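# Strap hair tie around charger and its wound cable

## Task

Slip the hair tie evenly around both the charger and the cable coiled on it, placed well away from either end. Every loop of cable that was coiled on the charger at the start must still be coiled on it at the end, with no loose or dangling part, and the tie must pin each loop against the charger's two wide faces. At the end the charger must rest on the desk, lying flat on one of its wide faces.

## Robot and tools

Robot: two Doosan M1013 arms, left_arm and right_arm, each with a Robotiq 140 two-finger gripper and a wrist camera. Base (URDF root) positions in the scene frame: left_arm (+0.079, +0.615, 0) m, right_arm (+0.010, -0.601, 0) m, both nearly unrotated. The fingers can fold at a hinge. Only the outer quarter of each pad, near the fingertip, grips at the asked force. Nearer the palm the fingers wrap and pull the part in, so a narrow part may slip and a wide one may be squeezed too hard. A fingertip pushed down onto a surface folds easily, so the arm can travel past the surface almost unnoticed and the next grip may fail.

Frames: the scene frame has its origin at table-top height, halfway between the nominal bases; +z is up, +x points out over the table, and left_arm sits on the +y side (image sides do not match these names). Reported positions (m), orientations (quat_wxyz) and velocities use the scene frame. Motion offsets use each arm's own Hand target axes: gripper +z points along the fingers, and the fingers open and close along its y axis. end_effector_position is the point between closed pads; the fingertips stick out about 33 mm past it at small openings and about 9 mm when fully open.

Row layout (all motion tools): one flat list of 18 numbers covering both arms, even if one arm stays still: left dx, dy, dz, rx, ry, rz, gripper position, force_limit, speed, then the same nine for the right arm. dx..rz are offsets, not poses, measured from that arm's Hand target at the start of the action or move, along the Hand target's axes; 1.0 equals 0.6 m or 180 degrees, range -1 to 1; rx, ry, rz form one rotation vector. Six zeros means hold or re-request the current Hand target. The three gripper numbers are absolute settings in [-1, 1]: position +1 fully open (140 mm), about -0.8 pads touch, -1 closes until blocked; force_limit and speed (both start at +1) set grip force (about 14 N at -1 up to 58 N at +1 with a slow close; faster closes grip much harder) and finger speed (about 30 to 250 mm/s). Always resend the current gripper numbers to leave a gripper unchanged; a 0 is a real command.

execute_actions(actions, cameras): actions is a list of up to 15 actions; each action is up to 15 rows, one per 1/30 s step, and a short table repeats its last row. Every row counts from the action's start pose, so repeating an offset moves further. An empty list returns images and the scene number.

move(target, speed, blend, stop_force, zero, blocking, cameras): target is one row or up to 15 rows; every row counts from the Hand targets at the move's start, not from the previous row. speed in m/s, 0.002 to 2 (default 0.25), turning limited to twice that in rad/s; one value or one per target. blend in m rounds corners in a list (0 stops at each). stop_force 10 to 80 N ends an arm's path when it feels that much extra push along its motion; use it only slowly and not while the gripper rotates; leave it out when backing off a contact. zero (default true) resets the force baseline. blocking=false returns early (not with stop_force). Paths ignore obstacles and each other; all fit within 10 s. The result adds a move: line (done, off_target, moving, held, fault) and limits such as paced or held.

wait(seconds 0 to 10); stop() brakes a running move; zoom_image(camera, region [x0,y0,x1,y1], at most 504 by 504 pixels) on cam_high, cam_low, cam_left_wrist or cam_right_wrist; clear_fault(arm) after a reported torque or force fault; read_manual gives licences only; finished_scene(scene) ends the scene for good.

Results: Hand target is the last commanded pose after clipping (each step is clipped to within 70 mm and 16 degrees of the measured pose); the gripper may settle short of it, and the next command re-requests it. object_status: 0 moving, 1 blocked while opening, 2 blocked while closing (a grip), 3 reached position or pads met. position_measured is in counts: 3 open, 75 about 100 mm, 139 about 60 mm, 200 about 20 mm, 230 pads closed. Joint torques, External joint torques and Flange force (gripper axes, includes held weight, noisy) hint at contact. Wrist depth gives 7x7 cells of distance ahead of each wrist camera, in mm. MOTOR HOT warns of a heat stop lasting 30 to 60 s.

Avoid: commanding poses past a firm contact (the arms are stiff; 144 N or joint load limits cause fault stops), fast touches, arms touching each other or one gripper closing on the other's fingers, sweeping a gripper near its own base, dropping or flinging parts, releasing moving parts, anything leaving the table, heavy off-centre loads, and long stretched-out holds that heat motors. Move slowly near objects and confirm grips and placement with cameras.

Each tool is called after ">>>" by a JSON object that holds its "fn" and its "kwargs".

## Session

>>> {"fn": "execute_actions", "kwargs": {"actions": []}}

Scene clock: 0.00 s.
left_arm: end_effector_position=(+0.2633, +0.1278, +0.1094) position_measured=3 object_status=3 end_effector_quat_wxyz=(+0.038, +0.985, +0.152, +0.074) | right_arm: end_effector_position=(+0.9642, -0.3249, +0.1110) position_measured=3 object_status=3 end_effector_quat_wxyz=(-0.100, +0.735, +0.659, +0.124)
Joint positions: left_arm=[-1.367 0.063 2.148 0.19 0.856 -0.222] | right_arm=[0.156 0.75 1.148 0.333 1.165 0.134]
Joint velocities: within noise
Joint torques (N m): no reading
External joint torques (N m): no reading
Flange force (N): no reading
Wrist depth (mm): cam_left_wrist=[213 216 222 224 229 235 239 / 221 224 230 234 239 243 248 / 229 234 239 243 249 255 261 / 235 131 249 256 261 261 125 / - 251 259 266 272 277 107 / - 264 270 276 286 295 297 / - 279 287 291 299 306 315] | cam_right_wrist=[246 246 248 249 1177 1177 1190 / 246 247 249 250 1171 1171 1190 / 247 247 249 251 252 1196 1190 / - 134 250 251 253 1202 1202 / - 249 251 252 254 1190 113 / 249 250 251 253 255 1196 1196 / 250 251 252 254 255 1202 1196]
Hand target: left_arm +0.2633, +0.1278, +0.1094; +0.038, +0.985, +0.152, +0.074 | right_arm +0.9642, -0.3249, +0.1110; -0.100, +0.735, +0.659, +0.124
Tool commands: left_gripper/position=+1.0 left_gripper/force_limit=+1.0 left_gripper/speed=+1.0 right_gripper/position=+1.0 right_gripper/force_limit=+1.0 right_gripper/speed=+1.0
camera_calibration:
cam_left_wrist: T_world_to_cam=[[0.297888, -0.951056, 0.0821885, 0.0441706], [-0.935325, -0.273574, 0.224331, 0.258853], [-0.190867, -0.143698, -0.971041, 0.321137], [0, 0, 0, 1]] pos_world=[0.290248, 0.158971, 0.250138]
cam_right_wrist: T_world_to_cam=[[0.996104, -0.0816142, 0.0334036, -0.980097], [-0.0824329, -0.99631, 0.0239112, -0.240693], [0.0313288, -0.0265716, -0.999156, 0.21049], [0, 0, 0, 1]] pos_world=[0.949843, -0.314201, 0.248807]

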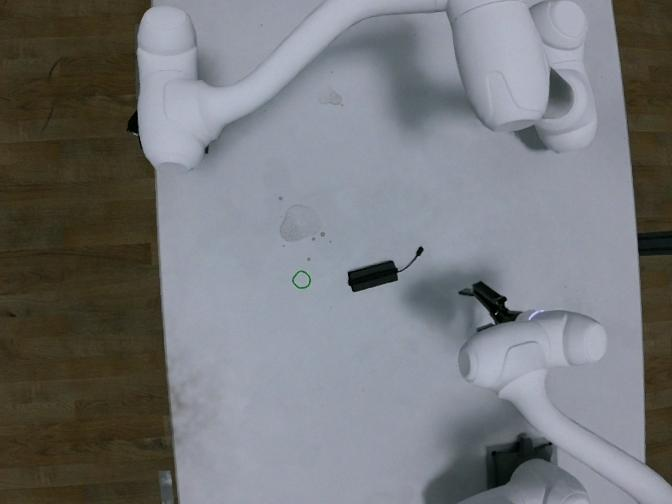

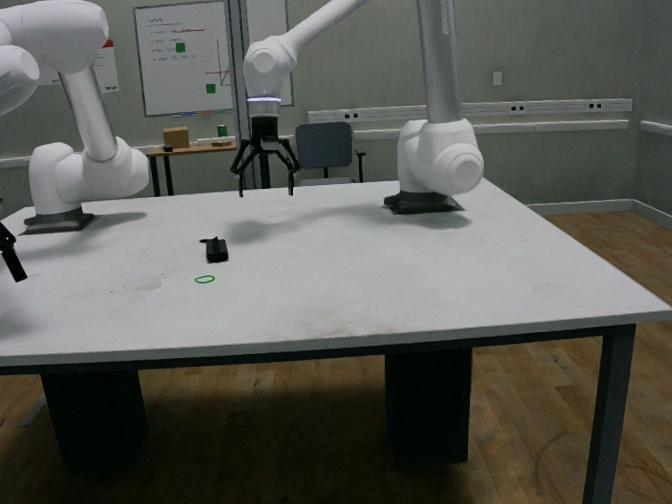

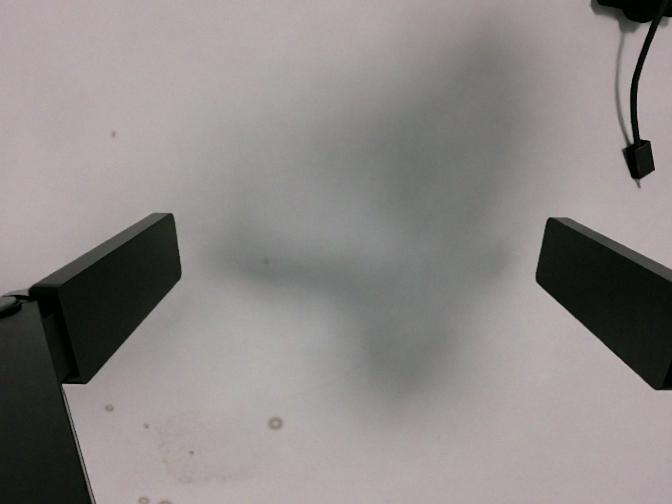

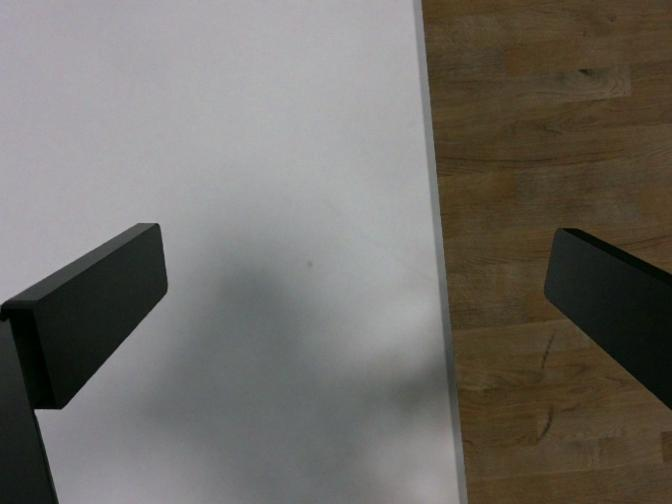

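>>> {"fn": "move", "kwargs": {"target": [0.5308, 0.0522, -0.1538, -0.4703, -0.1122, 0.0388, -0.48, -0.1, 0.5, 0.5302, -0.5423, -0.0253, 0.0894, -0.0721, -0.5296, -0.49, -0.1, 0.5], "speed": 0.4, "cameras": ["cam_right_wrist", "cam_high"]}}

Scene clock: 75.40 s.
left_arm: end_effector_position=(+0.5584, +0.1997, +0.2462) position_measured=190 object_status=3 end_effector_quat_wxyz=(+0.707, +0.708, +0.000, +0.000) | right_arm: end_effector_position=(+0.6717, +0.0066, +0.2201) position_measured=191 object_status=3 end_effector_quat_wxyz=(+0.000, +0.000, +1.000, +0.000)
Joint positions: left_arm=[-0.242 0.351 2.282 -1.783 1.453 2.645] | right_arm=[0.715 0.599 1.173 0 1.369 -0.867]
Joint torques (N m): left_arm=[1.57 -53.61 -16.84 -1.94 2.03 0.45] | right_arm=[1.2 -103.26 -39.4 4.42 0.61 -0.03]
External joint torques (N m): left_arm=[-1.55 -0.1 -0.87 0.16 0.44 -0.41] | right_arm=[-1.19 2.43 -2.22 -0.11 -0.59 0.03]
Flange force (N): left_arm=[1.2 1.2 2.6] | right_arm=[-8.0 5.6 -1.0]
Wrist depth (mm): cam_left_wrist=[331 473 649 266 280 262 261 / 334 478 - - 3408 2941 289 / 321 477 - - 2982 2982 - / 319 425 - 119 127 104 465 / 322 80 86 1022 - 87 71 / - - - - - 63 66 / - - - - - - -] | cam_right_wrist=[314 314 314 316 316 317 316 / 331 331 332 333 333 333 334 / 350 351 352 351 351 351 337 / 372 371 368 364 363 373 374 / 390 81 92 392 95 94 393 / - - 61 419 - 78 - / - - - 456 - - -]
Hand target: left_arm +0.5584, +0.1997, +0.2461; +0.707, +0.708, +0.000, +0.000 | right_arm +0.6717, +0.0066, +0.2201; +0.000, +0.000, +1.000, +0.000
Off the commanded pose: left_arm 0.000 m, 0 deg | right_arm 0.000 m, 0 deg.
move: done; limits=paced
camera_calibration:
cam_right_wrist: T_world_to_cam=[[-0.0334725, 0.999413, 0.00733151, 0.0248733], [0.940908, 0.0290378, 0.337415, -0.700228], [0.337004, 0.0181924, -0.941327, 0.119177], [0, 0, 0, 1]] pos_world=[0.619519, -0.00669371, 0.34827]
Images, in order (width x height): cam_high 672x504, cam_right_wrist 672x504.

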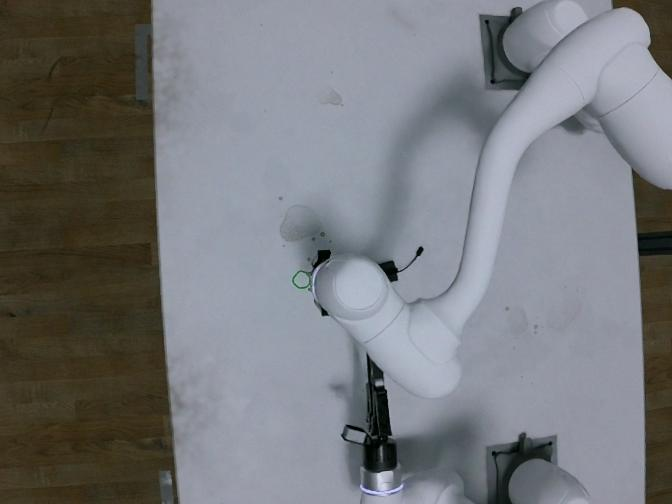

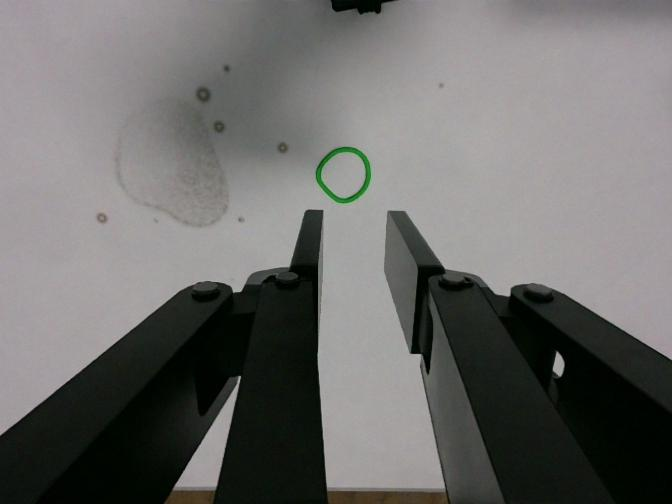

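>>> {"fn": "zoom_image", "kwargs": {"camera": "cam_right_wrist", "region": [290, 130, 410, 220]}}

Scaled by 4.200 from the camera's 672x504 image, which has a finer 960x720 frame.

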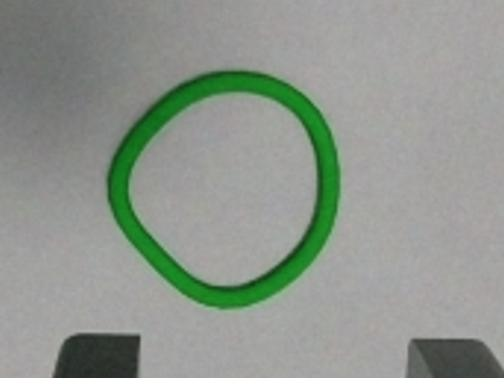

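>>> {"fn": "move", "kwargs": {"target": [[0, 0, 0, 0, 0, 0, -0.48, -0.1, 0.5, -0.0032, -0.0348, 0.2335, 0, 0, 0, -0.49, -0.1, -1.0], [0, 0, 0, 0, 0, 0, -0.48, -0.1, 0.5, -0.0032, -0.0348, 0.3077, 0, 0, 0, -0.49, -0.1, -1.0], [0, 0, 0, 0, 0, 0, -0.48, -0.1, 0.5, -0.0032, -0.0348, 0.3077, 0, 0, 0, -1.0, -0.1, -1.0], [0, 0, 0, 0, 0, 0, -0.48, -0.1, 0.5, -0.0032, -0.0348, 0.2, 0, 0, 0, -1.0, -0.1, -1.0]], "speed": [0.25, 0.1, 0.05, 0.08], "blend": [0.01, 0, 0, 0], "cameras": ["cam_right_wrist"]}}

>>> {"fn": "zoom_image", "kwargs": {"camera": "cam_right_wrist", "region": [280, 140, 480, 290]}}

Scene clock: 121.53 s.
left_arm: end_effector_position=(+0.5584, +0.1997, +0.2461) position_measured=190 object_status=3 end_effector_quat_wxyz=(+0.707, +0.708, +0.000, +0.000) | right_arm: end_effector_position=(+0.6737, -0.0142, +0.1000) position_measured=226 object_status=2 end_effector_quat_wxyz=(+0.000, +0.000, +1.000, +0.000)
Joint positions: left_arm=[-0.242 0.351 2.282 -1.783 1.453 2.645] | right_arm=[0.696 0.639 1.331 0 1.17 -0.886]
Joint torques (N m): left_arm=[0.75 -54.82 -16.9 -1.94 2.33 0.51] | right_arm=[1.46 -104.22 -36.57 4.15 0.48 -0.04]
External joint torques (N m): left_arm=[-0.77 1.27 -0.62 0.19 0.14 -0.46] | right_arm=[-1.96 2.71 -2.51 -0.12 -0.45 0.04]
Flange force (N): left_arm=[2.6 -1.1 1.5] | right_arm=[-9.1 5.1 0.3]
Wrist depth (mm): cam_left_wrist=[347 440 335 277 281 265 226 / 333 475 989 - - 262 206 / 312 483 - - - - 199 / 320 525 - 119 128 471 199 / 323 80 86 1008 - 87 76 / - - - 922 - 63 66 / - - - - - - -] | cam_right_wrist=[207 207 207 208 208 205 208 / 218 218 218 218 219 219 219 / 230 230 230 230 231 231 231 / 244 244 245 131 243 245 246 / 259 256 87 82 93 83 262 / - - 73 61 - - - / - - - - - - -]
Hand target: left_arm +0.5584, +0.1997, +0.2461; +0.707, +0.708, +0.000, +0.000 | right_arm +0.6737, -0.0142, +0.1001; +0.000, +0.000, +1.000, +0.000
Off the commanded pose: left_arm 0.000 m, 0 deg | right_arm 0.000 m, 0 deg.
move: done
camera_calibration:
cam_right_wrist: T_world_to_cam=[[-0.0335332, 0.999412, 0.00720437, 0.0465759], [0.940906, 0.0291379, 0.337413, -0.660981], [0.337004, 0.0180932, -0.941329, 0.00582411], [0, 0, 0, 1]] pos_world=[0.62152, -0.0273943, 0.22817]
Images, in order (width x height): cam_right_wrist 672x504.

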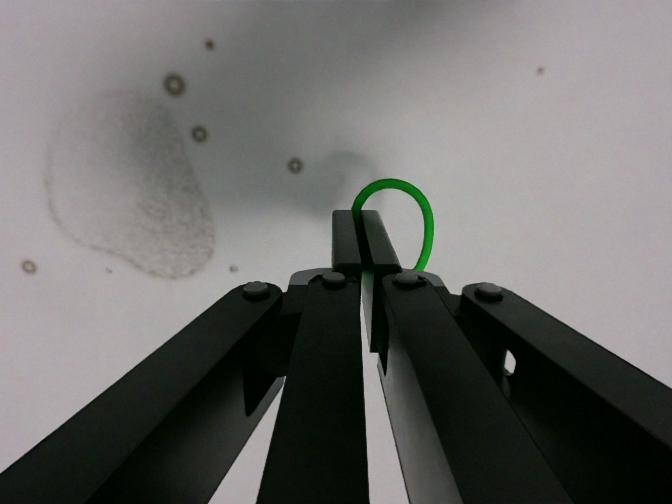

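Scaled by 2.520 from the camera's 672x504 image, which has a finer 960x720 frame.

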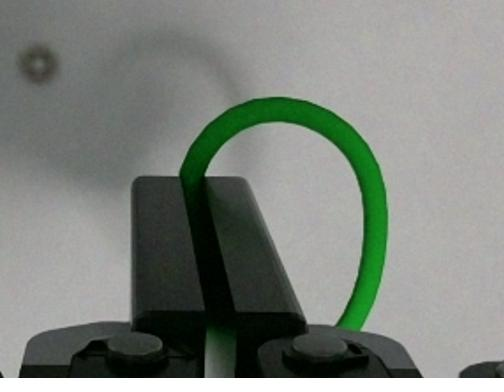

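>>> {"fn": "move", "kwargs": {"target": [[0, 0, 0.12, 0, 0, 0, -0.48, -0.1, -1.0, 0.1895, -0.143, -0.3, 0, 0, 0, -1.0, -0.1, -1.0], [0, 0, 0.3722, 0, 0, 0, -0.48, -0.1, -1.0, 0.1895, -0.143, -0.3, 0, 0, 0, -1.0, -0.1, -1.0]], "speed": [0.2, 0.15], "cameras": ["cam_left_wrist", "cam_right_wrist"]}}

>>> {"fn": "zoom_image", "kwargs": {"camera": "cam_left_wrist", "region": [270, 130, 450, 265]}}

>>> {"fn": "zoom_image", "kwargs": {"camera": "cam_right_wrist", "region": [300, 150, 500, 300]}}

Scene clock: 144.57 s.
left_arm: end_effector_position=(+0.5583, -0.0236, +0.2459) position_measured=190 object_status=3 end_effector_quat_wxyz=(+0.707, +0.708, +0.000, +0.000) | right_arm: end_effector_position=(+0.5600, -0.1002, +0.2800) position_measured=226 object_status=2 end_effector_quat_wxyz=(+0.000, +0.000, +1.000, +0.000)
Joint positions: left_arm=[-0.628 0.437 2.127 -2.118 1.242 2.655] | right_arm=[0.703 0.326 1.475 0 1.34 -0.879]
Joint torques (N m): left_arm=[0.74 -67.15 -21.47 -2.73 2.29 0.58] | right_arm=[0.88 -77.97 -39.38 4.47 0.58 -0.13]
External joint torques (N m): left_arm=[-0.7 1.04 -0.37 0.26 0.2 -0.54] | right_arm=[-0.76 2.99 -2.12 -0.17 -0.56 0.13]
Flange force (N): left_arm=[1.7 -0.7 1.5] | right_arm=[-7.2 5.4 -0.8]
Wrist depth (mm): cam_left_wrist=[331 473 - - - 2941 - / 335 473 946 - - - - / 332 418 - 202 205 195 193 / 335 405 100 120 135 186 173 / 320 75 86 - - 87 72 / - - - 862 - 63 66 / - - - - - - -] | cam_right_wrist=[370 370 370 369 363 371 371 / 390 390 388 389 381 385 379 / 428 411 412 411 369 403 404 / 435 446 435 118 191 156 153 / 462 - 87 82 93 83 468 / - - 73 61 - - - / - - - - - - -]
Hand target: left_arm +0.5583, -0.0236, +0.2458; +0.707, +0.708, +0.000, +0.000 | right_arm +0.5600, -0.1002, +0.2800; +0.000, +0.000, +1.000, +0.000
Off the commanded pose: left_arm 0.000 m, 0 deg | right_arm 0.000 m, 0 deg.
move: done
camera_calibration:
cam_left_wrist: T_world_to_cam=[[0.00283241, -0.0161864, 0.999865, -0.237779], [-0.935198, 0.354025, 0.00838037, 0.530627], [-0.354113, -0.935096, -0.0141347, 0.325442], [0, 0, 0, 1]] pos_world=[0.612158, 0.112615, 0.2379]
cam_right_wrist: T_world_to_cam=[[-0.0335332, 0.999412, 0.00720437, 0.127516], [0.940906, 0.0291379, 0.337413, -0.612225], [0.337004, 0.0180932, -0.941329, 0.215139], [0, 0, 0, 1]] pos_world=[0.50782, -0.113494, 0.40817]
Images, in order (width x height): cam_left_wrist 672x504, cam_right_wrist 672x504.

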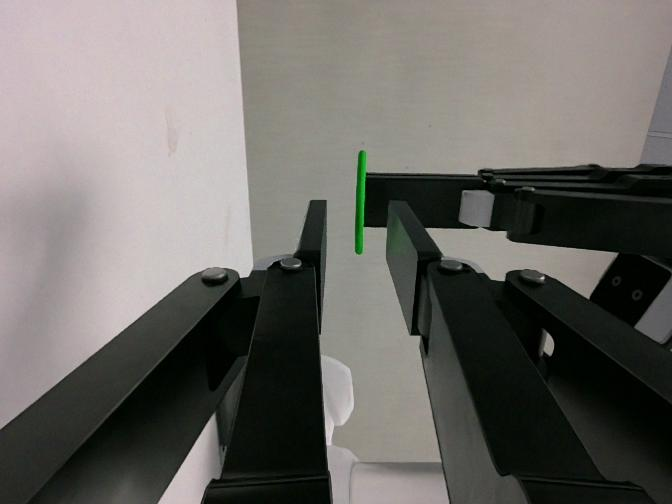

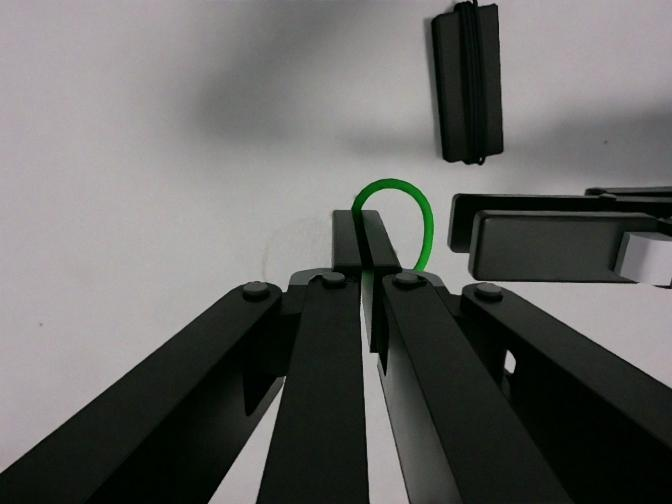

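Scaled by 2.800 from the camera's 672x504 image, which has a finer 960x720 frame.

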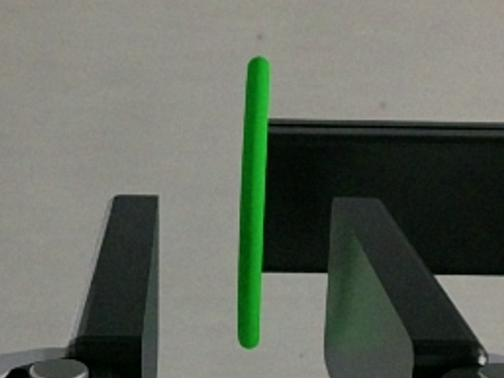

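Scaled by 2.520 from the camera's 672x504 image, which has a finer 960x720 frame.

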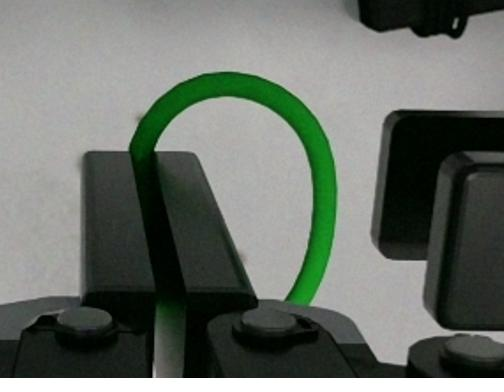

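>>> {"fn": "move", "kwargs": {"target": [[0, 0, 0.0292, 0, 0, 0, -0.48, -0.1, -1.0, 0, 0, 0, 0, 0, 0, -1.0, -0.1, -1.0], [0, 0, 0.0292, 0, 0, 0, -1.0, -0.05, -1.0, 0, 0, 0, 0, 0, 0, -1.0, -0.1, -1.0]], "speed": 0.06, "cameras": ["cam_right_wrist"]}}

>>> {"fn": "zoom_image", "kwargs": {"camera": "cam_right_wrist", "region": [300, 150, 500, 300]}}

Scene clock: 176.67 s.
left_arm: end_effector_position=(+0.5583, -0.0411, +0.2458) position_measured=226 object_status=0 end_effector_quat_wxyz=(+0.707, +0.708, +0.000, +0.000) | right_arm: end_effector_position=(+0.5600, -0.1002, +0.2800) position_measured=226 object_status=2 end_effector_quat_wxyz=(+0.000, +0.000, +1.000, +0.000)
Joint positions: left_arm=[-0.653 0.447 2.108 -2.138 1.226 2.655] | right_arm=[0.703 0.326 1.475 0 1.34 -0.879]
Joint torques (N m): left_arm=[0.69 -68.23 -21.49 -2.71 2.34 0.51] | right_arm=[2.03 -77.6 -38.92 4.38 0.63 -0.03]
External joint torques (N m): left_arm=[-0.71 0.8 -0.65 0.2 0.15 -0.47] | right_arm=[-2.17 2.87 -2.3 -0.12 -0.6 0.03]
Flange force (N): left_arm=[1.7 -0.3 1.8] | right_arm=[-8.6 3.9 -1.0]
Wrist depth (mm): cam_left_wrist=[327 470 728 3579 - - - / 331 476 - 2684 - - - / 331 445 - - 186 181 180 / 385 483 743 111 191 179 160 / 334 397 81 81 87 81 - / - - - - - 69 63 / - - - - - - -] | cam_right_wrist=[370 371 369 370 364 368 370 / 397 389 386 390 381 385 391 / 409 411 414 412 407 407 404 / 435 437 437 118 169 169 155 / 463 451 87 82 93 83 468 / - - 73 61 - - - / - - - - - - -]
Hand target: left_arm +0.5583, -0.0411, +0.2458; +0.707, +0.708, +0.000, +0.000 | right_arm +0.5600, -0.1002, +0.2800; +0.000, +0.000, +1.000, +0.000
Off the commanded pose: left_arm 0.000 m, 0 deg | right_arm 0.000 m, 0 deg.
move: done
camera_calibration:
cam_right_wrist: T_world_to_cam=[[-0.0335332, 0.999412, 0.00720437, 0.127416], [0.940906, 0.0291379, 0.337413, -0.612228], [0.337004, 0.0180932, -0.941329, 0.215137], [0, 0, 0, 1]] pos_world=[0.50782, -0.113394, 0.40817]
Images, in order (width x height): cam_right_wrist 672x504.

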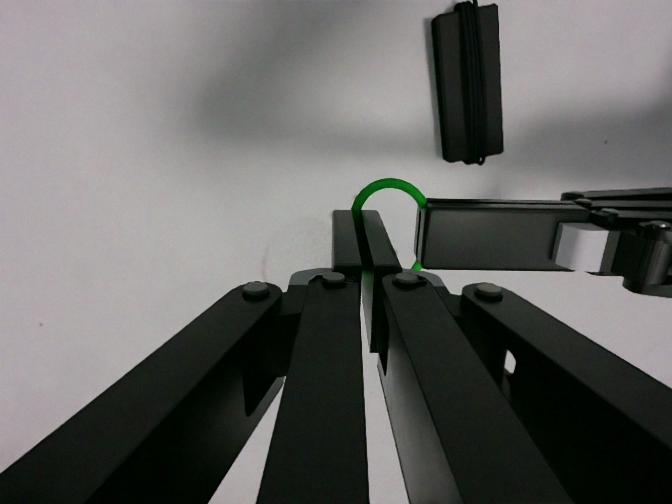

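Scaled by 2.520 from the camera's 672x504 image, which has a finer 960x720 frame.

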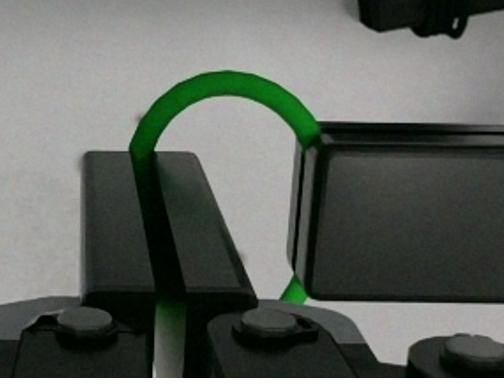

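>>> {"fn": "move", "kwargs": {"target": [[0, 0, 0, 0, 0, 0, -1.0, -0.05, -1.0, 0, 0, 0, 0, 0, 0, -0.68, -0.1, -1.0], [0, 0, 0, 0, 0, 0, -1.0, -0.05, -1.0, 0, 0, -0.06, 0, 0, 0, -0.68, -0.1, -1.0], [0, 0, 0, 0, 0, 0, -1.0, -0.05, -1.0, 0, 0.0192, -0.03, 0, 0, 0, -1.0, -1.0, 0.0]], "speed": [0.05, 0.08, 0.05], "cameras": ["cam_left_wrist", "cam_right_wrist"]}}

>>> {"fn": "zoom_image", "kwargs": {"camera": "cam_right_wrist", "region": [280, 120, 480, 270]}}

>>> {"fn": "zoom_image", "kwargs": {"camera": "cam_left_wrist", "region": [310, 120, 490, 255]}}

Scene clock: 188.37 s.
left_arm: end_effector_position=(+0.5583, -0.0411, +0.2458) position_measured=226 object_status=2 end_effector_quat_wxyz=(+0.707, +0.708, +0.000, +0.000) | right_arm: end_effector_position=(+0.5600, -0.0887, +0.2980) position_measured=233 object_status=3 end_effector_quat_wxyz=(+0.000, +0.000, +1.000, +0.000)
Joint positions: left_arm=[-0.653 0.447 2.108 -2.138 1.226 2.655] | right_arm=[0.715 0.332 1.434 0 1.375 -0.867]
Joint torques (N m): left_arm=[0.84 -68.6 -21.64 -2.73 2.36 0.52] | right_arm=[1.4 -78.46 -39.74 4.52 0.62 -0.07]
External joint torques (N m): left_arm=[-0.83 1.14 -0.56 0.22 0.12 -0.48] | right_arm=[-1.5 2.78 -1.88 -0.22 -0.6 0.07]
Flange force (N): left_arm=[1.8 -0.8 2.1] | right_arm=[-7.2 4.1 -0.7]
Wrist depth (mm): cam_left_wrist=[313 472 669 - 2214 - 2260 / 332 447 - 2468 2360 - - / 333 447 - - 176 174 187 / 334 483 - 111 120 172 156 / 339 393 81 81 87 78 - / - - - - - 69 63 / - - - - - - -] | cam_right_wrist=[385 385 385 387 369 389 388 / 407 404 407 409 385 407 409 / 429 429 429 425 420 421 422 / 454 456 455 118 186 186 159 / 481 - 87 82 94 83 489 / - - 71 61 - - - / - - - - - - -]
Hand target: left_arm +0.5583, -0.0411, +0.2458; +0.707, +0.708, +0.000, +0.000 | right_arm +0.5600, -0.0887, +0.2980; +0.000, +0.000, +1.000, +0.000
Off the commanded pose: left_arm 0.000 m, 0 deg | right_arm 0.000 m, 0 deg.
move: done
camera_calibration:
cam_left_wrist: T_world_to_cam=[[0.00283241, -0.0161864, 0.999865, -0.237963], [-0.935198, 0.354025, 0.00838037, 0.536765], [-0.354113, -0.935096, -0.0141347, 0.308947], [0, 0, 0, 1]] pos_world=[0.612058, 0.0950152, 0.2378]
cam_right_wrist: T_world_to_cam=[[-0.0334719, 0.999413, 0.00733173, 0.115707], [0.940908, 0.0290372, 0.337415, -0.618649], [0.337004, 0.0181924, -0.941327, 0.231882], [0, 0, 0, 1]] pos_world=[0.507819, -0.101894, 0.42617]
Images, in order (width x height): cam_left_wrist 672x504, cam_right_wrist 672x504.

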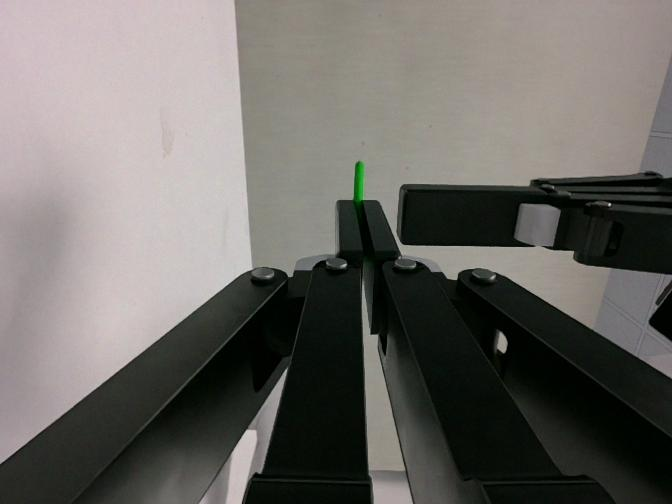

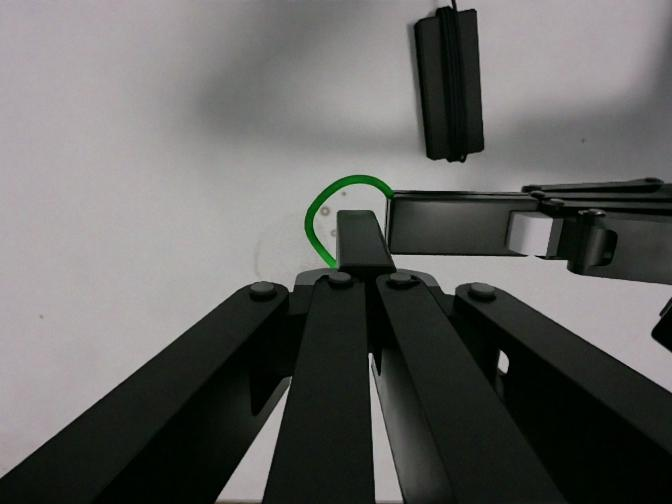

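Scaled by 2.520 from the camera's 672x504 image, which has a finer 960x720 frame.

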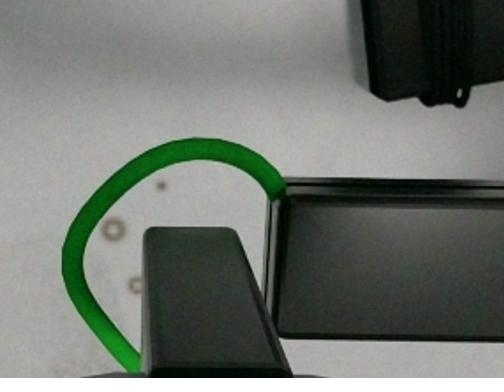

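Scaled by 2.800 from the camera's 672x504 image, which has a finer 960x720 frame.

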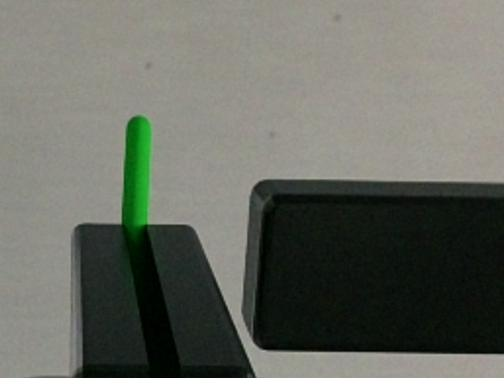

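>>> {"fn": "move", "kwargs": {"target": [[0, 0, 0, 0, 0, 0, -1.0, -0.05, -1.0, 0, 0, 0.056, 0, 0, 0, -1.0, -1.0, 0.0], [0, 0, 0, 0, 0, 0, -1.0, -0.05, -1.0, 0, -0.0112, 0.056, 0, 0, 0, -1.0, -1.0, 0.0], [0, 0, 0, 0, 0, 0, -1.0, -0.05, -1.0, 0, -0.0112, 0.056, 0, 0, 0, -0.5635, 0.5, -1.0]], "speed": [0.05, 0.03, 0.05], "cameras": ["cam_left_wrist", "cam_right_wrist"]}}

>>> {"fn": "zoom_image", "kwargs": {"camera": "cam_right_wrist", "region": [260, 140, 480, 305]}}

>>> {"fn": "zoom_image", "kwargs": {"camera": "cam_left_wrist", "region": [290, 120, 470, 255]}}

Scene clock: 227.40 s.
left_arm: end_effector_position=(+0.5583, -0.0411, +0.2458) position_measured=226 object_status=2 end_effector_quat_wxyz=(+0.707, +0.708, +0.000, +0.000) | right_arm: end_effector_position=(+0.5600, -0.0954, +0.2644) position_measured=200 object_status=0 end_effector_quat_wxyz=(+0.000, +0.000, +1.000, +0.000)
Joint positions: left_arm=[-0.653 0.447 2.108 -2.138 1.226 2.655] | right_arm=[0.708 0.337 1.488 0 1.316 -0.874]
Joint torques (N m): left_arm=[1.42 -68.64 -20.47 -2.49 2.44 0.54] | right_arm=[-0.04 -78.8 -38.56 3.62 1.07 -0.14]
External joint torques (N m): left_arm=[-1.46 1.29 -1.66 -0.02 0.04 -0.5] | right_arm=[0.03 3.38 -2.37 0.62 -1.04 0.14]
Flange force (N): left_arm=[2.7 -0.7 4.6] | right_arm=[-7.1 6.8 0.1]
Wrist depth (mm): cam_left_wrist=[329 469 2386 2619 - - - / 333 443 - - - - - / 335 483 688 175 174 178 195 / 334 481 688 111 165 156 148 / 353 398 81 81 87 81 - / - - - - - 69 63 / - - - - - - -] | cam_right_wrist=[355 355 356 353 357 353 357 / 373 370 376 367 358 371 379 / 395 387 395 400 392 392 393 / 419 419 414 409 150 152 144 / 449 - 93 438 95 89 443 / - - 61 64 - 76 - / - - - - - - -]
Hand target: left_arm +0.5583, -0.0411, +0.2458; +0.707, +0.708, +0.000, +0.000 | right_arm +0.5600, -0.0954, +0.2644; +0.000, +0.000, +1.000, +0.000
Off the commanded pose: left_arm 0.000 m, 0 deg | right_arm 0.000 m, 0 deg.
move: done
camera_calibration:
cam_left_wrist: T_world_to_cam=[[0.00283241, -0.0161864, 0.999865, -0.237963], [-0.935198, 0.354025, 0.00838037, 0.536765], [-0.354113, -0.935096, -0.0141347, 0.308947], [0, 0, 0, 1]] pos_world=[0.612058, 0.0950152, 0.2378]
cam_right_wrist: T_world_to_cam=[[-0.0335338, 0.999412, 0.00720416, 0.122731], [0.940906, 0.0291385, 0.337413, -0.607104], [0.337004, 0.0180932, -0.941329, 0.200365], [0, 0, 0, 1]] pos_world=[0.50782, -0.108594, 0.39257]
Images, in order (width x height): cam_left_wrist 672x504, cam_right_wrist 672x504.

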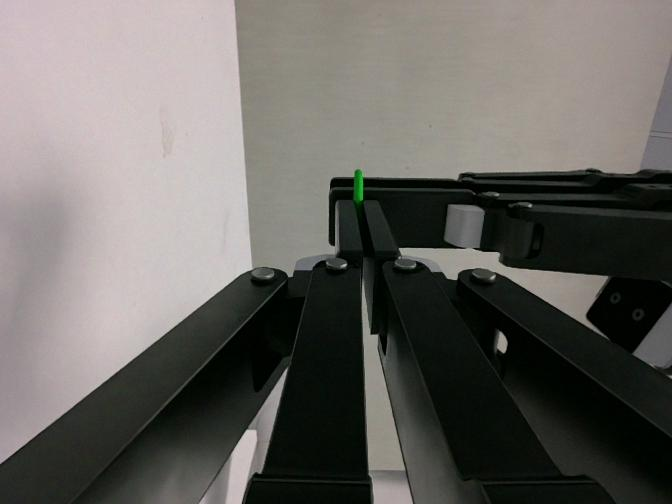

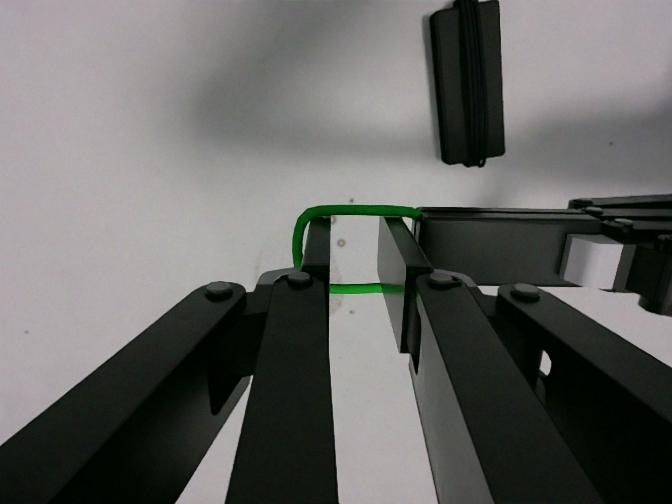

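Scaled by 2.291 from the camera's 672x504 image, which has a finer 960x720 frame.

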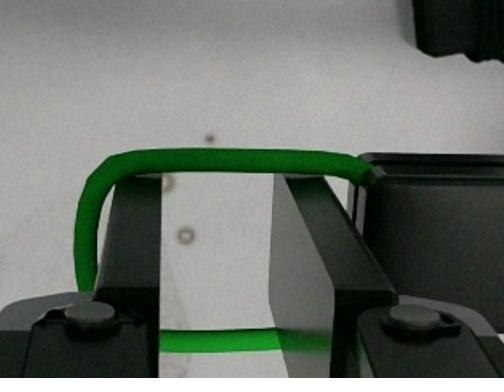

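Scaled by 2.800 from the camera's 672x504 image, which has a finer 960x720 frame.

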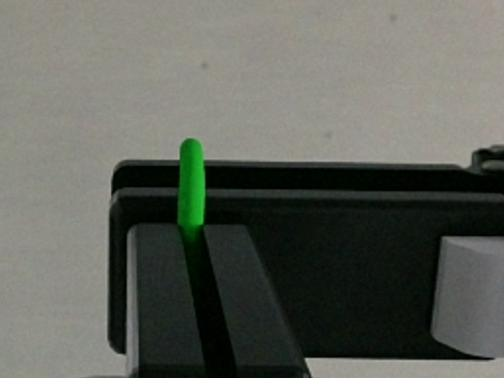

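>>> {"fn": "move", "kwargs": {"target": [[0, 0, 0, 0, 0, 0, -0.6, -0.05, -1.0, 0, 0, 0, 0, 0, 0, -0.5635, 0.5, -1.0], [0, 0, -0.3185, 0, 0, 0, -0.6, -0.05, -1.0, 0, 0, 0, 0, 0, 0, -0.5635, 0.5, -1.0], [-0.0972, 0.007, -0.2352, 0.3849, -0.3849, 0.3849, -0.6, -0.05, -1.0, -0.1, -0.341, 0.2407, 0, 0, 0, -0.5635, 0.5, -1.0], [-0.1803, -0.093, -0.0733, 0.0626, -0.6776, 0.6776, -0.6, -0.05, -1.0, -0.1, -0.341, 0.3607, 0, 0, 0, -0.5635, 0.5, -1.0]], "speed": [0.1, 0.2, 0.4, 0.35], "blend": [0, 0.03, 0.03, 0], "cameras": ["cam_left_wrist", "cam_right_wrist"]}}

Scene clock: 311.23 s.
left_arm: end_effector_position=(+0.4501, +0.0030, +0.1901) position_measured=205 object_status=3 end_effector_quat_wxyz=(+0.002, -0.090, +0.996, +0.001) | right_arm: end_effector_position=(+0.6203, -0.2998, +0.0479) position_measured=200 object_status=3 end_effector_quat_wxyz=(+0.000, +0.000, +1.000, +0.000)
Joint positions: left_arm=[-1.075 0.328 1.641 0.004 1.172 3.455] | right_arm=[0.418 0.395 1.839 0.001 0.907 -1.164]
Joint torques (N m): left_arm=[0.88 -73.76 -39.05 4.04 -0.07 0.51] | right_arm=[1.35 -76.32 -31.25 3.55 0.62 -0.06]
External joint torques (N m): left_arm=[-0.83 0.55 -0.14 -0.04 0.08 -0.51] | right_arm=[-1.55 2.84 -2.08 -0.11 -0.59 0.06]
Flange force (N): left_arm=[1.4 -1.7 0.1] | right_arm=[-7.6 1.3 2.5]
Wrist depth (mm): cam_left_wrist=[284 286 286 284 285 285 285 / 302 303 304 305 303 298 304 / 321 321 316 293 322 323 323 / 345 346 339 110 337 346 353 / 369 75 86 86 87 81 364 / - - - - - 72 63 / - 64 - - - - -] | cam_right_wrist=[161 161 161 161 162 162 162 / 170 170 170 168 170 170 171 / 179 179 177 179 180 180 183 / 190 190 188 188 186 191 191 / 201 87 93 166 95 89 200 / - - 61 213 - 76 - / - - - - - - -]
Hand target: left_arm +0.4501, +0.0030, +0.1901; +0.002, -0.090, +0.996, +0.001 | right_arm +0.6203, -0.2998, +0.0479; +0.000, +0.000, +1.000, +0.000
Off the commanded pose: left_arm 0.000 m, 0 deg | right_arm 0.000 m, 0 deg.
move: done
camera_calibration:
cam_left_wrist: T_world_to_cam=[[-0.181254, 0.983334, -0.0141877, 0.0913642], [0.91768, 0.174304, 0.357045, -0.479357], [0.353567, 0.0516959, -0.93398, 0.164524], [0, 0, 0, 1]] pos_world=[0.398286, -0.0147931, 0.326111]
cam_right_wrist: T_world_to_cam=[[-0.0334389, 0.999415, 0.0072374, 0.330634], [0.940909, 0.0290379, 0.337413, -0.584865], [0.337005, 0.0180924, -0.941329, -0.0200545], [0, 0, 0, 1]] pos_world=[0.568119, -0.313094, 0.17607]
Images, in order (width x height): cam_left_wrist 672x504, cam_right_wrist 672x504.

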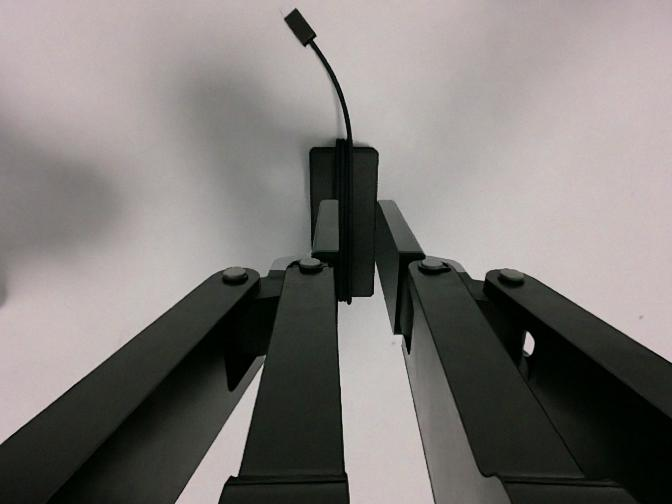

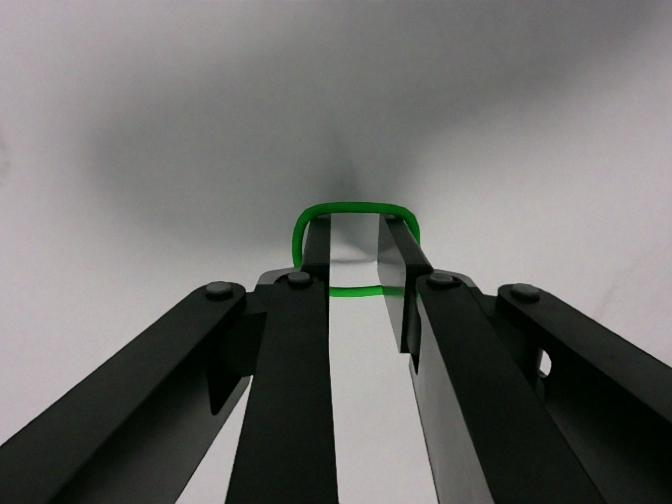

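>>> {"fn": "move", "kwargs": {"target": [[0, 0, 0.03, 0, 0, 0, 0.1, 0.0, 0.0, 0, 0, 0, 0, 0, 0, -0.07, 0.5, -1.0], [0.01, -0.0063, 0.2417, 0, 0, 0, 0.1, 0.0, 0.0, 0, 0, 0, 0, 0, 0, -0.07, 0.5, -1.0]], "speed": [0.05, 0.12], "cameras": ["cam_left_wrist", "cam_right_wrist"]}}

>>> {"fn": "zoom_image", "kwargs": {"camera": "cam_left_wrist", "region": [260, 160, 470, 460]}}

>>> {"fn": "zoom_image", "kwargs": {"camera": "cam_right_wrist", "region": [220, 150, 500, 320]}}

Scene clock: 365.90 s.
left_arm: end_effector_position=(+0.4454, -0.0016, +0.0451) position_measured=117 object_status=3 end_effector_quat_wxyz=(+0.002, -0.090, +0.996, +0.001) | right_arm: end_effector_position=(+0.6203, -0.2998, +0.0479) position_measured=138 object_status=3 end_effector_quat_wxyz=(+0.000, +0.000, +1.000, +0.000)
Joint positions: left_arm=[-1.084 0.447 1.764 0.005 0.93 3.445] | right_arm=[0.418 0.395 1.839 0.001 0.907 -1.164]
Joint torques (N m): left_arm=[1.07 -80.92 -33.87 3.45 -0.25 0.49] | right_arm=[1.17 -76.15 -31.3 3.56 0.52 -0.08]
External joint torques (N m): left_arm=[-1.05 1.11 -0.37 0.04 0.25 -0.49] | right_arm=[-1.54 2.57 -2.03 -0.12 -0.49 0.08]
Flange force (N): left_arm=[1.2 -2.9 0.4] | right_arm=[-7.3 1.2 2.1]
Wrist depth (mm): cam_left_wrist=[155 155 155 155 155 157 155 / 165 165 166 165 165 165 165 / 176 176 176 174 174 176 178 / 189 186 135 157 165 184 188 / - 86 197 169 197 81 83 / - - 219 185 219 - - / - - 239 239 241 - -] | cam_right_wrist=[161 161 161 161 161 162 162 / 169 169 169 170 170 170 170 / 179 179 179 178 179 180 183 / 190 190 133 190 164 189 191 / - 89 111 202 200 96 92 / - - 213 216 217 - 73 / - - - 233 233 - -]
Hand target: left_arm +0.4454, -0.0016, +0.0451; +0.002, -0.090, +0.996, +0.001 | right_arm +0.6203, -0.2998, +0.0479; +0.000, +0.000, +1.000, +0.000
Off the commanded pose: left_arm 0.000 m, 0 deg | right_arm 0.000 m, 0 deg.
move: done
camera_calibration:
cam_left_wrist: T_world_to_cam=[[-0.181219, 0.983339, -0.0142795, 0.092981], [0.917687, 0.174304, 0.357028, -0.42247], [0.353569, 0.0515962, -0.933984, 0.0309951], [0, 0, 0, 1]] pos_world=[0.393586, -0.0193927, 0.181111]
cam_right_wrist: T_world_to_cam=[[-0.0335332, 0.999412, 0.00720437, 0.330692], [0.940906, 0.0291379, 0.337413, -0.584832], [0.337004, 0.0180932, -0.941329, -0.0200539], [0, 0, 0, 1]] pos_world=[0.56812, -0.313094, 0.17607]
Images, in order (width x height): cam_left_wrist 672x504, cam_right_wrist 672x504.

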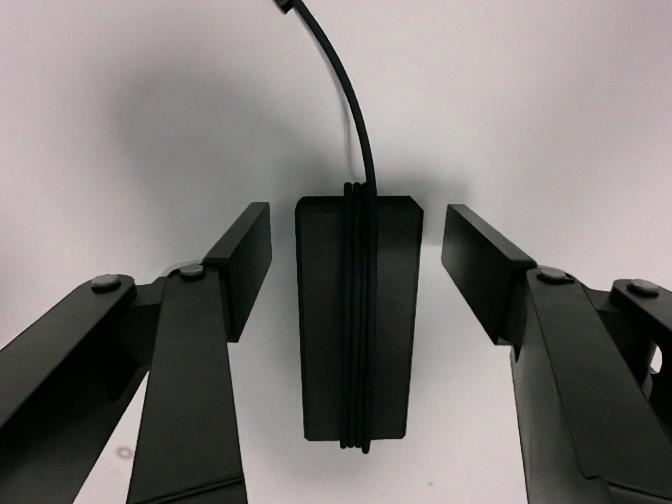

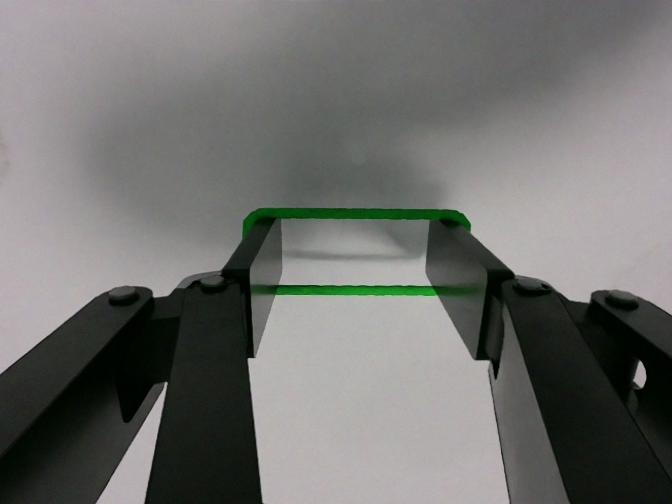

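Scaled by 1.680 from the camera's 672x504 image, which has a finer 960x720 frame.

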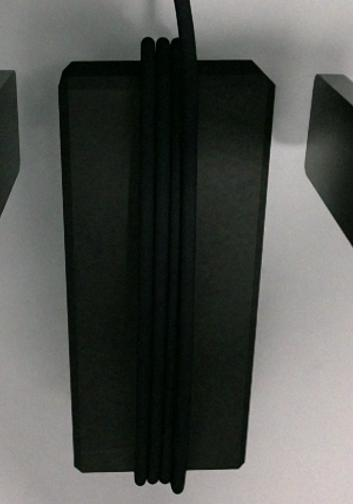

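Scaled by 1.800 from the camera's 672x504 image, which has a finer 960x720 frame.

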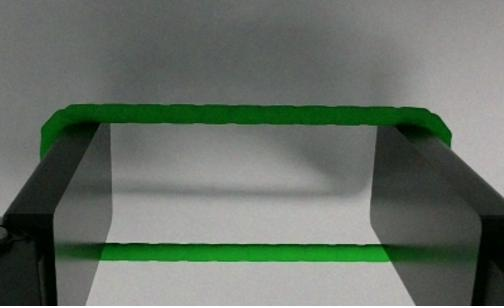

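>>> {"fn": "move", "kwargs": {"target": [[0, 0, 0.0078, 0, 0, 0, 0.1, 0.3, -1.0, 0, 0, 0, 0, 0, 0, -0.07, 0.5, -1.0], [0, 0, 0.0078, 0, 0, 0, -1.0, 0.3, -1.0, 0, 0, 0, 0, 0, 0, -0.07, 0.5, -1.0], [0, 0, -0.08, 0, 0, 0, -1.0, 0.3, -1.0, 0, 0, 0, 0, 0, 0, -0.07, 0.5, -1.0], [-0.1648, 0.2105, -0.3578, 0, 0, 0.5574, -1.0, 0.3, -1.0, 0.0965, 0.1663, -0.4202, -0.3849, 0.3849, 0.3849, -0.07, 0.5, -1.0]], "speed": [0.05, 0.05, 0.12, 0.3], "blend": [0, 0, 0.02, 0], "cameras": ["cam_left_wrist", "cam_right_wrist"]}}

>>> {"fn": "zoom_image", "kwargs": {"camera": "cam_left_wrist", "region": [250, 160, 470, 460]}}

Scene clock: 405.57 s.
left_arm: end_effector_position=(+0.5193, +0.1400, +0.2602) position_measured=156 object_status=2 end_effector_quat_wxyz=(+0.001, +0.707, +0.707, +0.002) | right_arm: end_effector_position=(+0.5622, -0.2003, +0.3001) position_measured=138 object_status=3 end_effector_quat_wxyz=(+0.500, -0.499, -0.500, -0.500)
Joint positions: left_arm=[-0.878 0.184 1.694 0.004 1.262 5.403] | right_arm=[0.072 0.34 2.129 1.619 1.534 -0.899]
Joint torques (N m): left_arm=[0.95 -62.86 -41.89 4.12 -0.2 0.39] | right_arm=[1.08 -68.08 -28.2 1.74 2.7 -0.13]
External joint torques (N m): left_arm=[-0.97 3.04 1.42 0.07 0.23 -0.39] | right_arm=[-1 3.18 -1.9 -0.14 -0.51 0.13]
Flange force (N): left_arm=[-2.9 -0.2 2.9] | right_arm=[-3.5 7.5 -0.5]
Wrist depth (mm): cam_left_wrist=[349 350 347 350 349 350 349 / 370 372 377 370 371 370 379 / 396 396 395 385 389 397 379 / 422 418 117 150 142 418 421 / - 85 80 162 164 81 81 / - 74 - 178 181 57 - / - - - 538 - - -] | cam_right_wrist=[- 3392 874 420 3156 3156 3665 / 3918 3852 939 448 3342 3342 - / 3342 913 992 3113 - - - / 1019 935 129 877 144 3392 3918 / - 89 111 670 162 96 92 / - - 535 533 560 - 73 / - - - 429 411 - -]
Hand target: left_arm +0.5194, +0.1400, +0.2602; +0.001, +0.707, +0.707, +0.002 | right_arm +0.5622, -0.2003, +0.3000; +0.500, -0.500, -0.500, -0.500
Off the commanded pose: left_arm 0.000 m, 0 deg | right_arm 0.000 m, 0 deg.
move: done
camera_calibration:
cam_left_wrist: T_world_to_cam=[[0.999931, 0.00203859, -0.0115901, -0.506549], [0.00598997, -0.93592, 0.352161, 0.0384824], [-0.0101295, -0.352206, -0.935868, 0.444344], [0, 0, 0, 1]] pos_world=[0.510784, 0.19355, 0.396424]
cam_right_wrist: T_world_to_cam=[[0.999431, -0.00576214, 0.0332201, -0.562476], [0.0293494, -0.33627, -0.941308, 0.204814], [0.0165949, 0.941748, -0.335909, 0.418591], [0, 0, 0, 1]] pos_world=[0.549199, -0.328575, 0.352087]
Images, in order (width x height): cam_left_wrist 672x504, cam_right_wrist 672x504.

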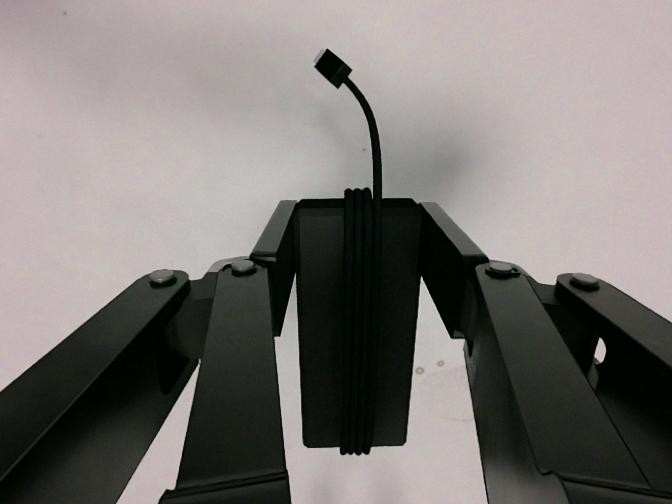

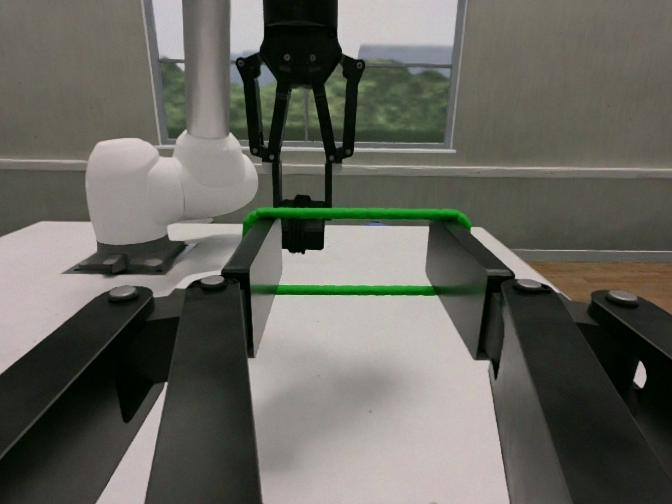

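Scaled by 1.680 from the camera's 672x504 image, which has a finer 960x720 frame.

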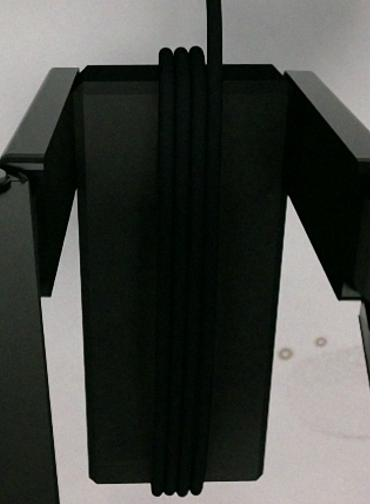

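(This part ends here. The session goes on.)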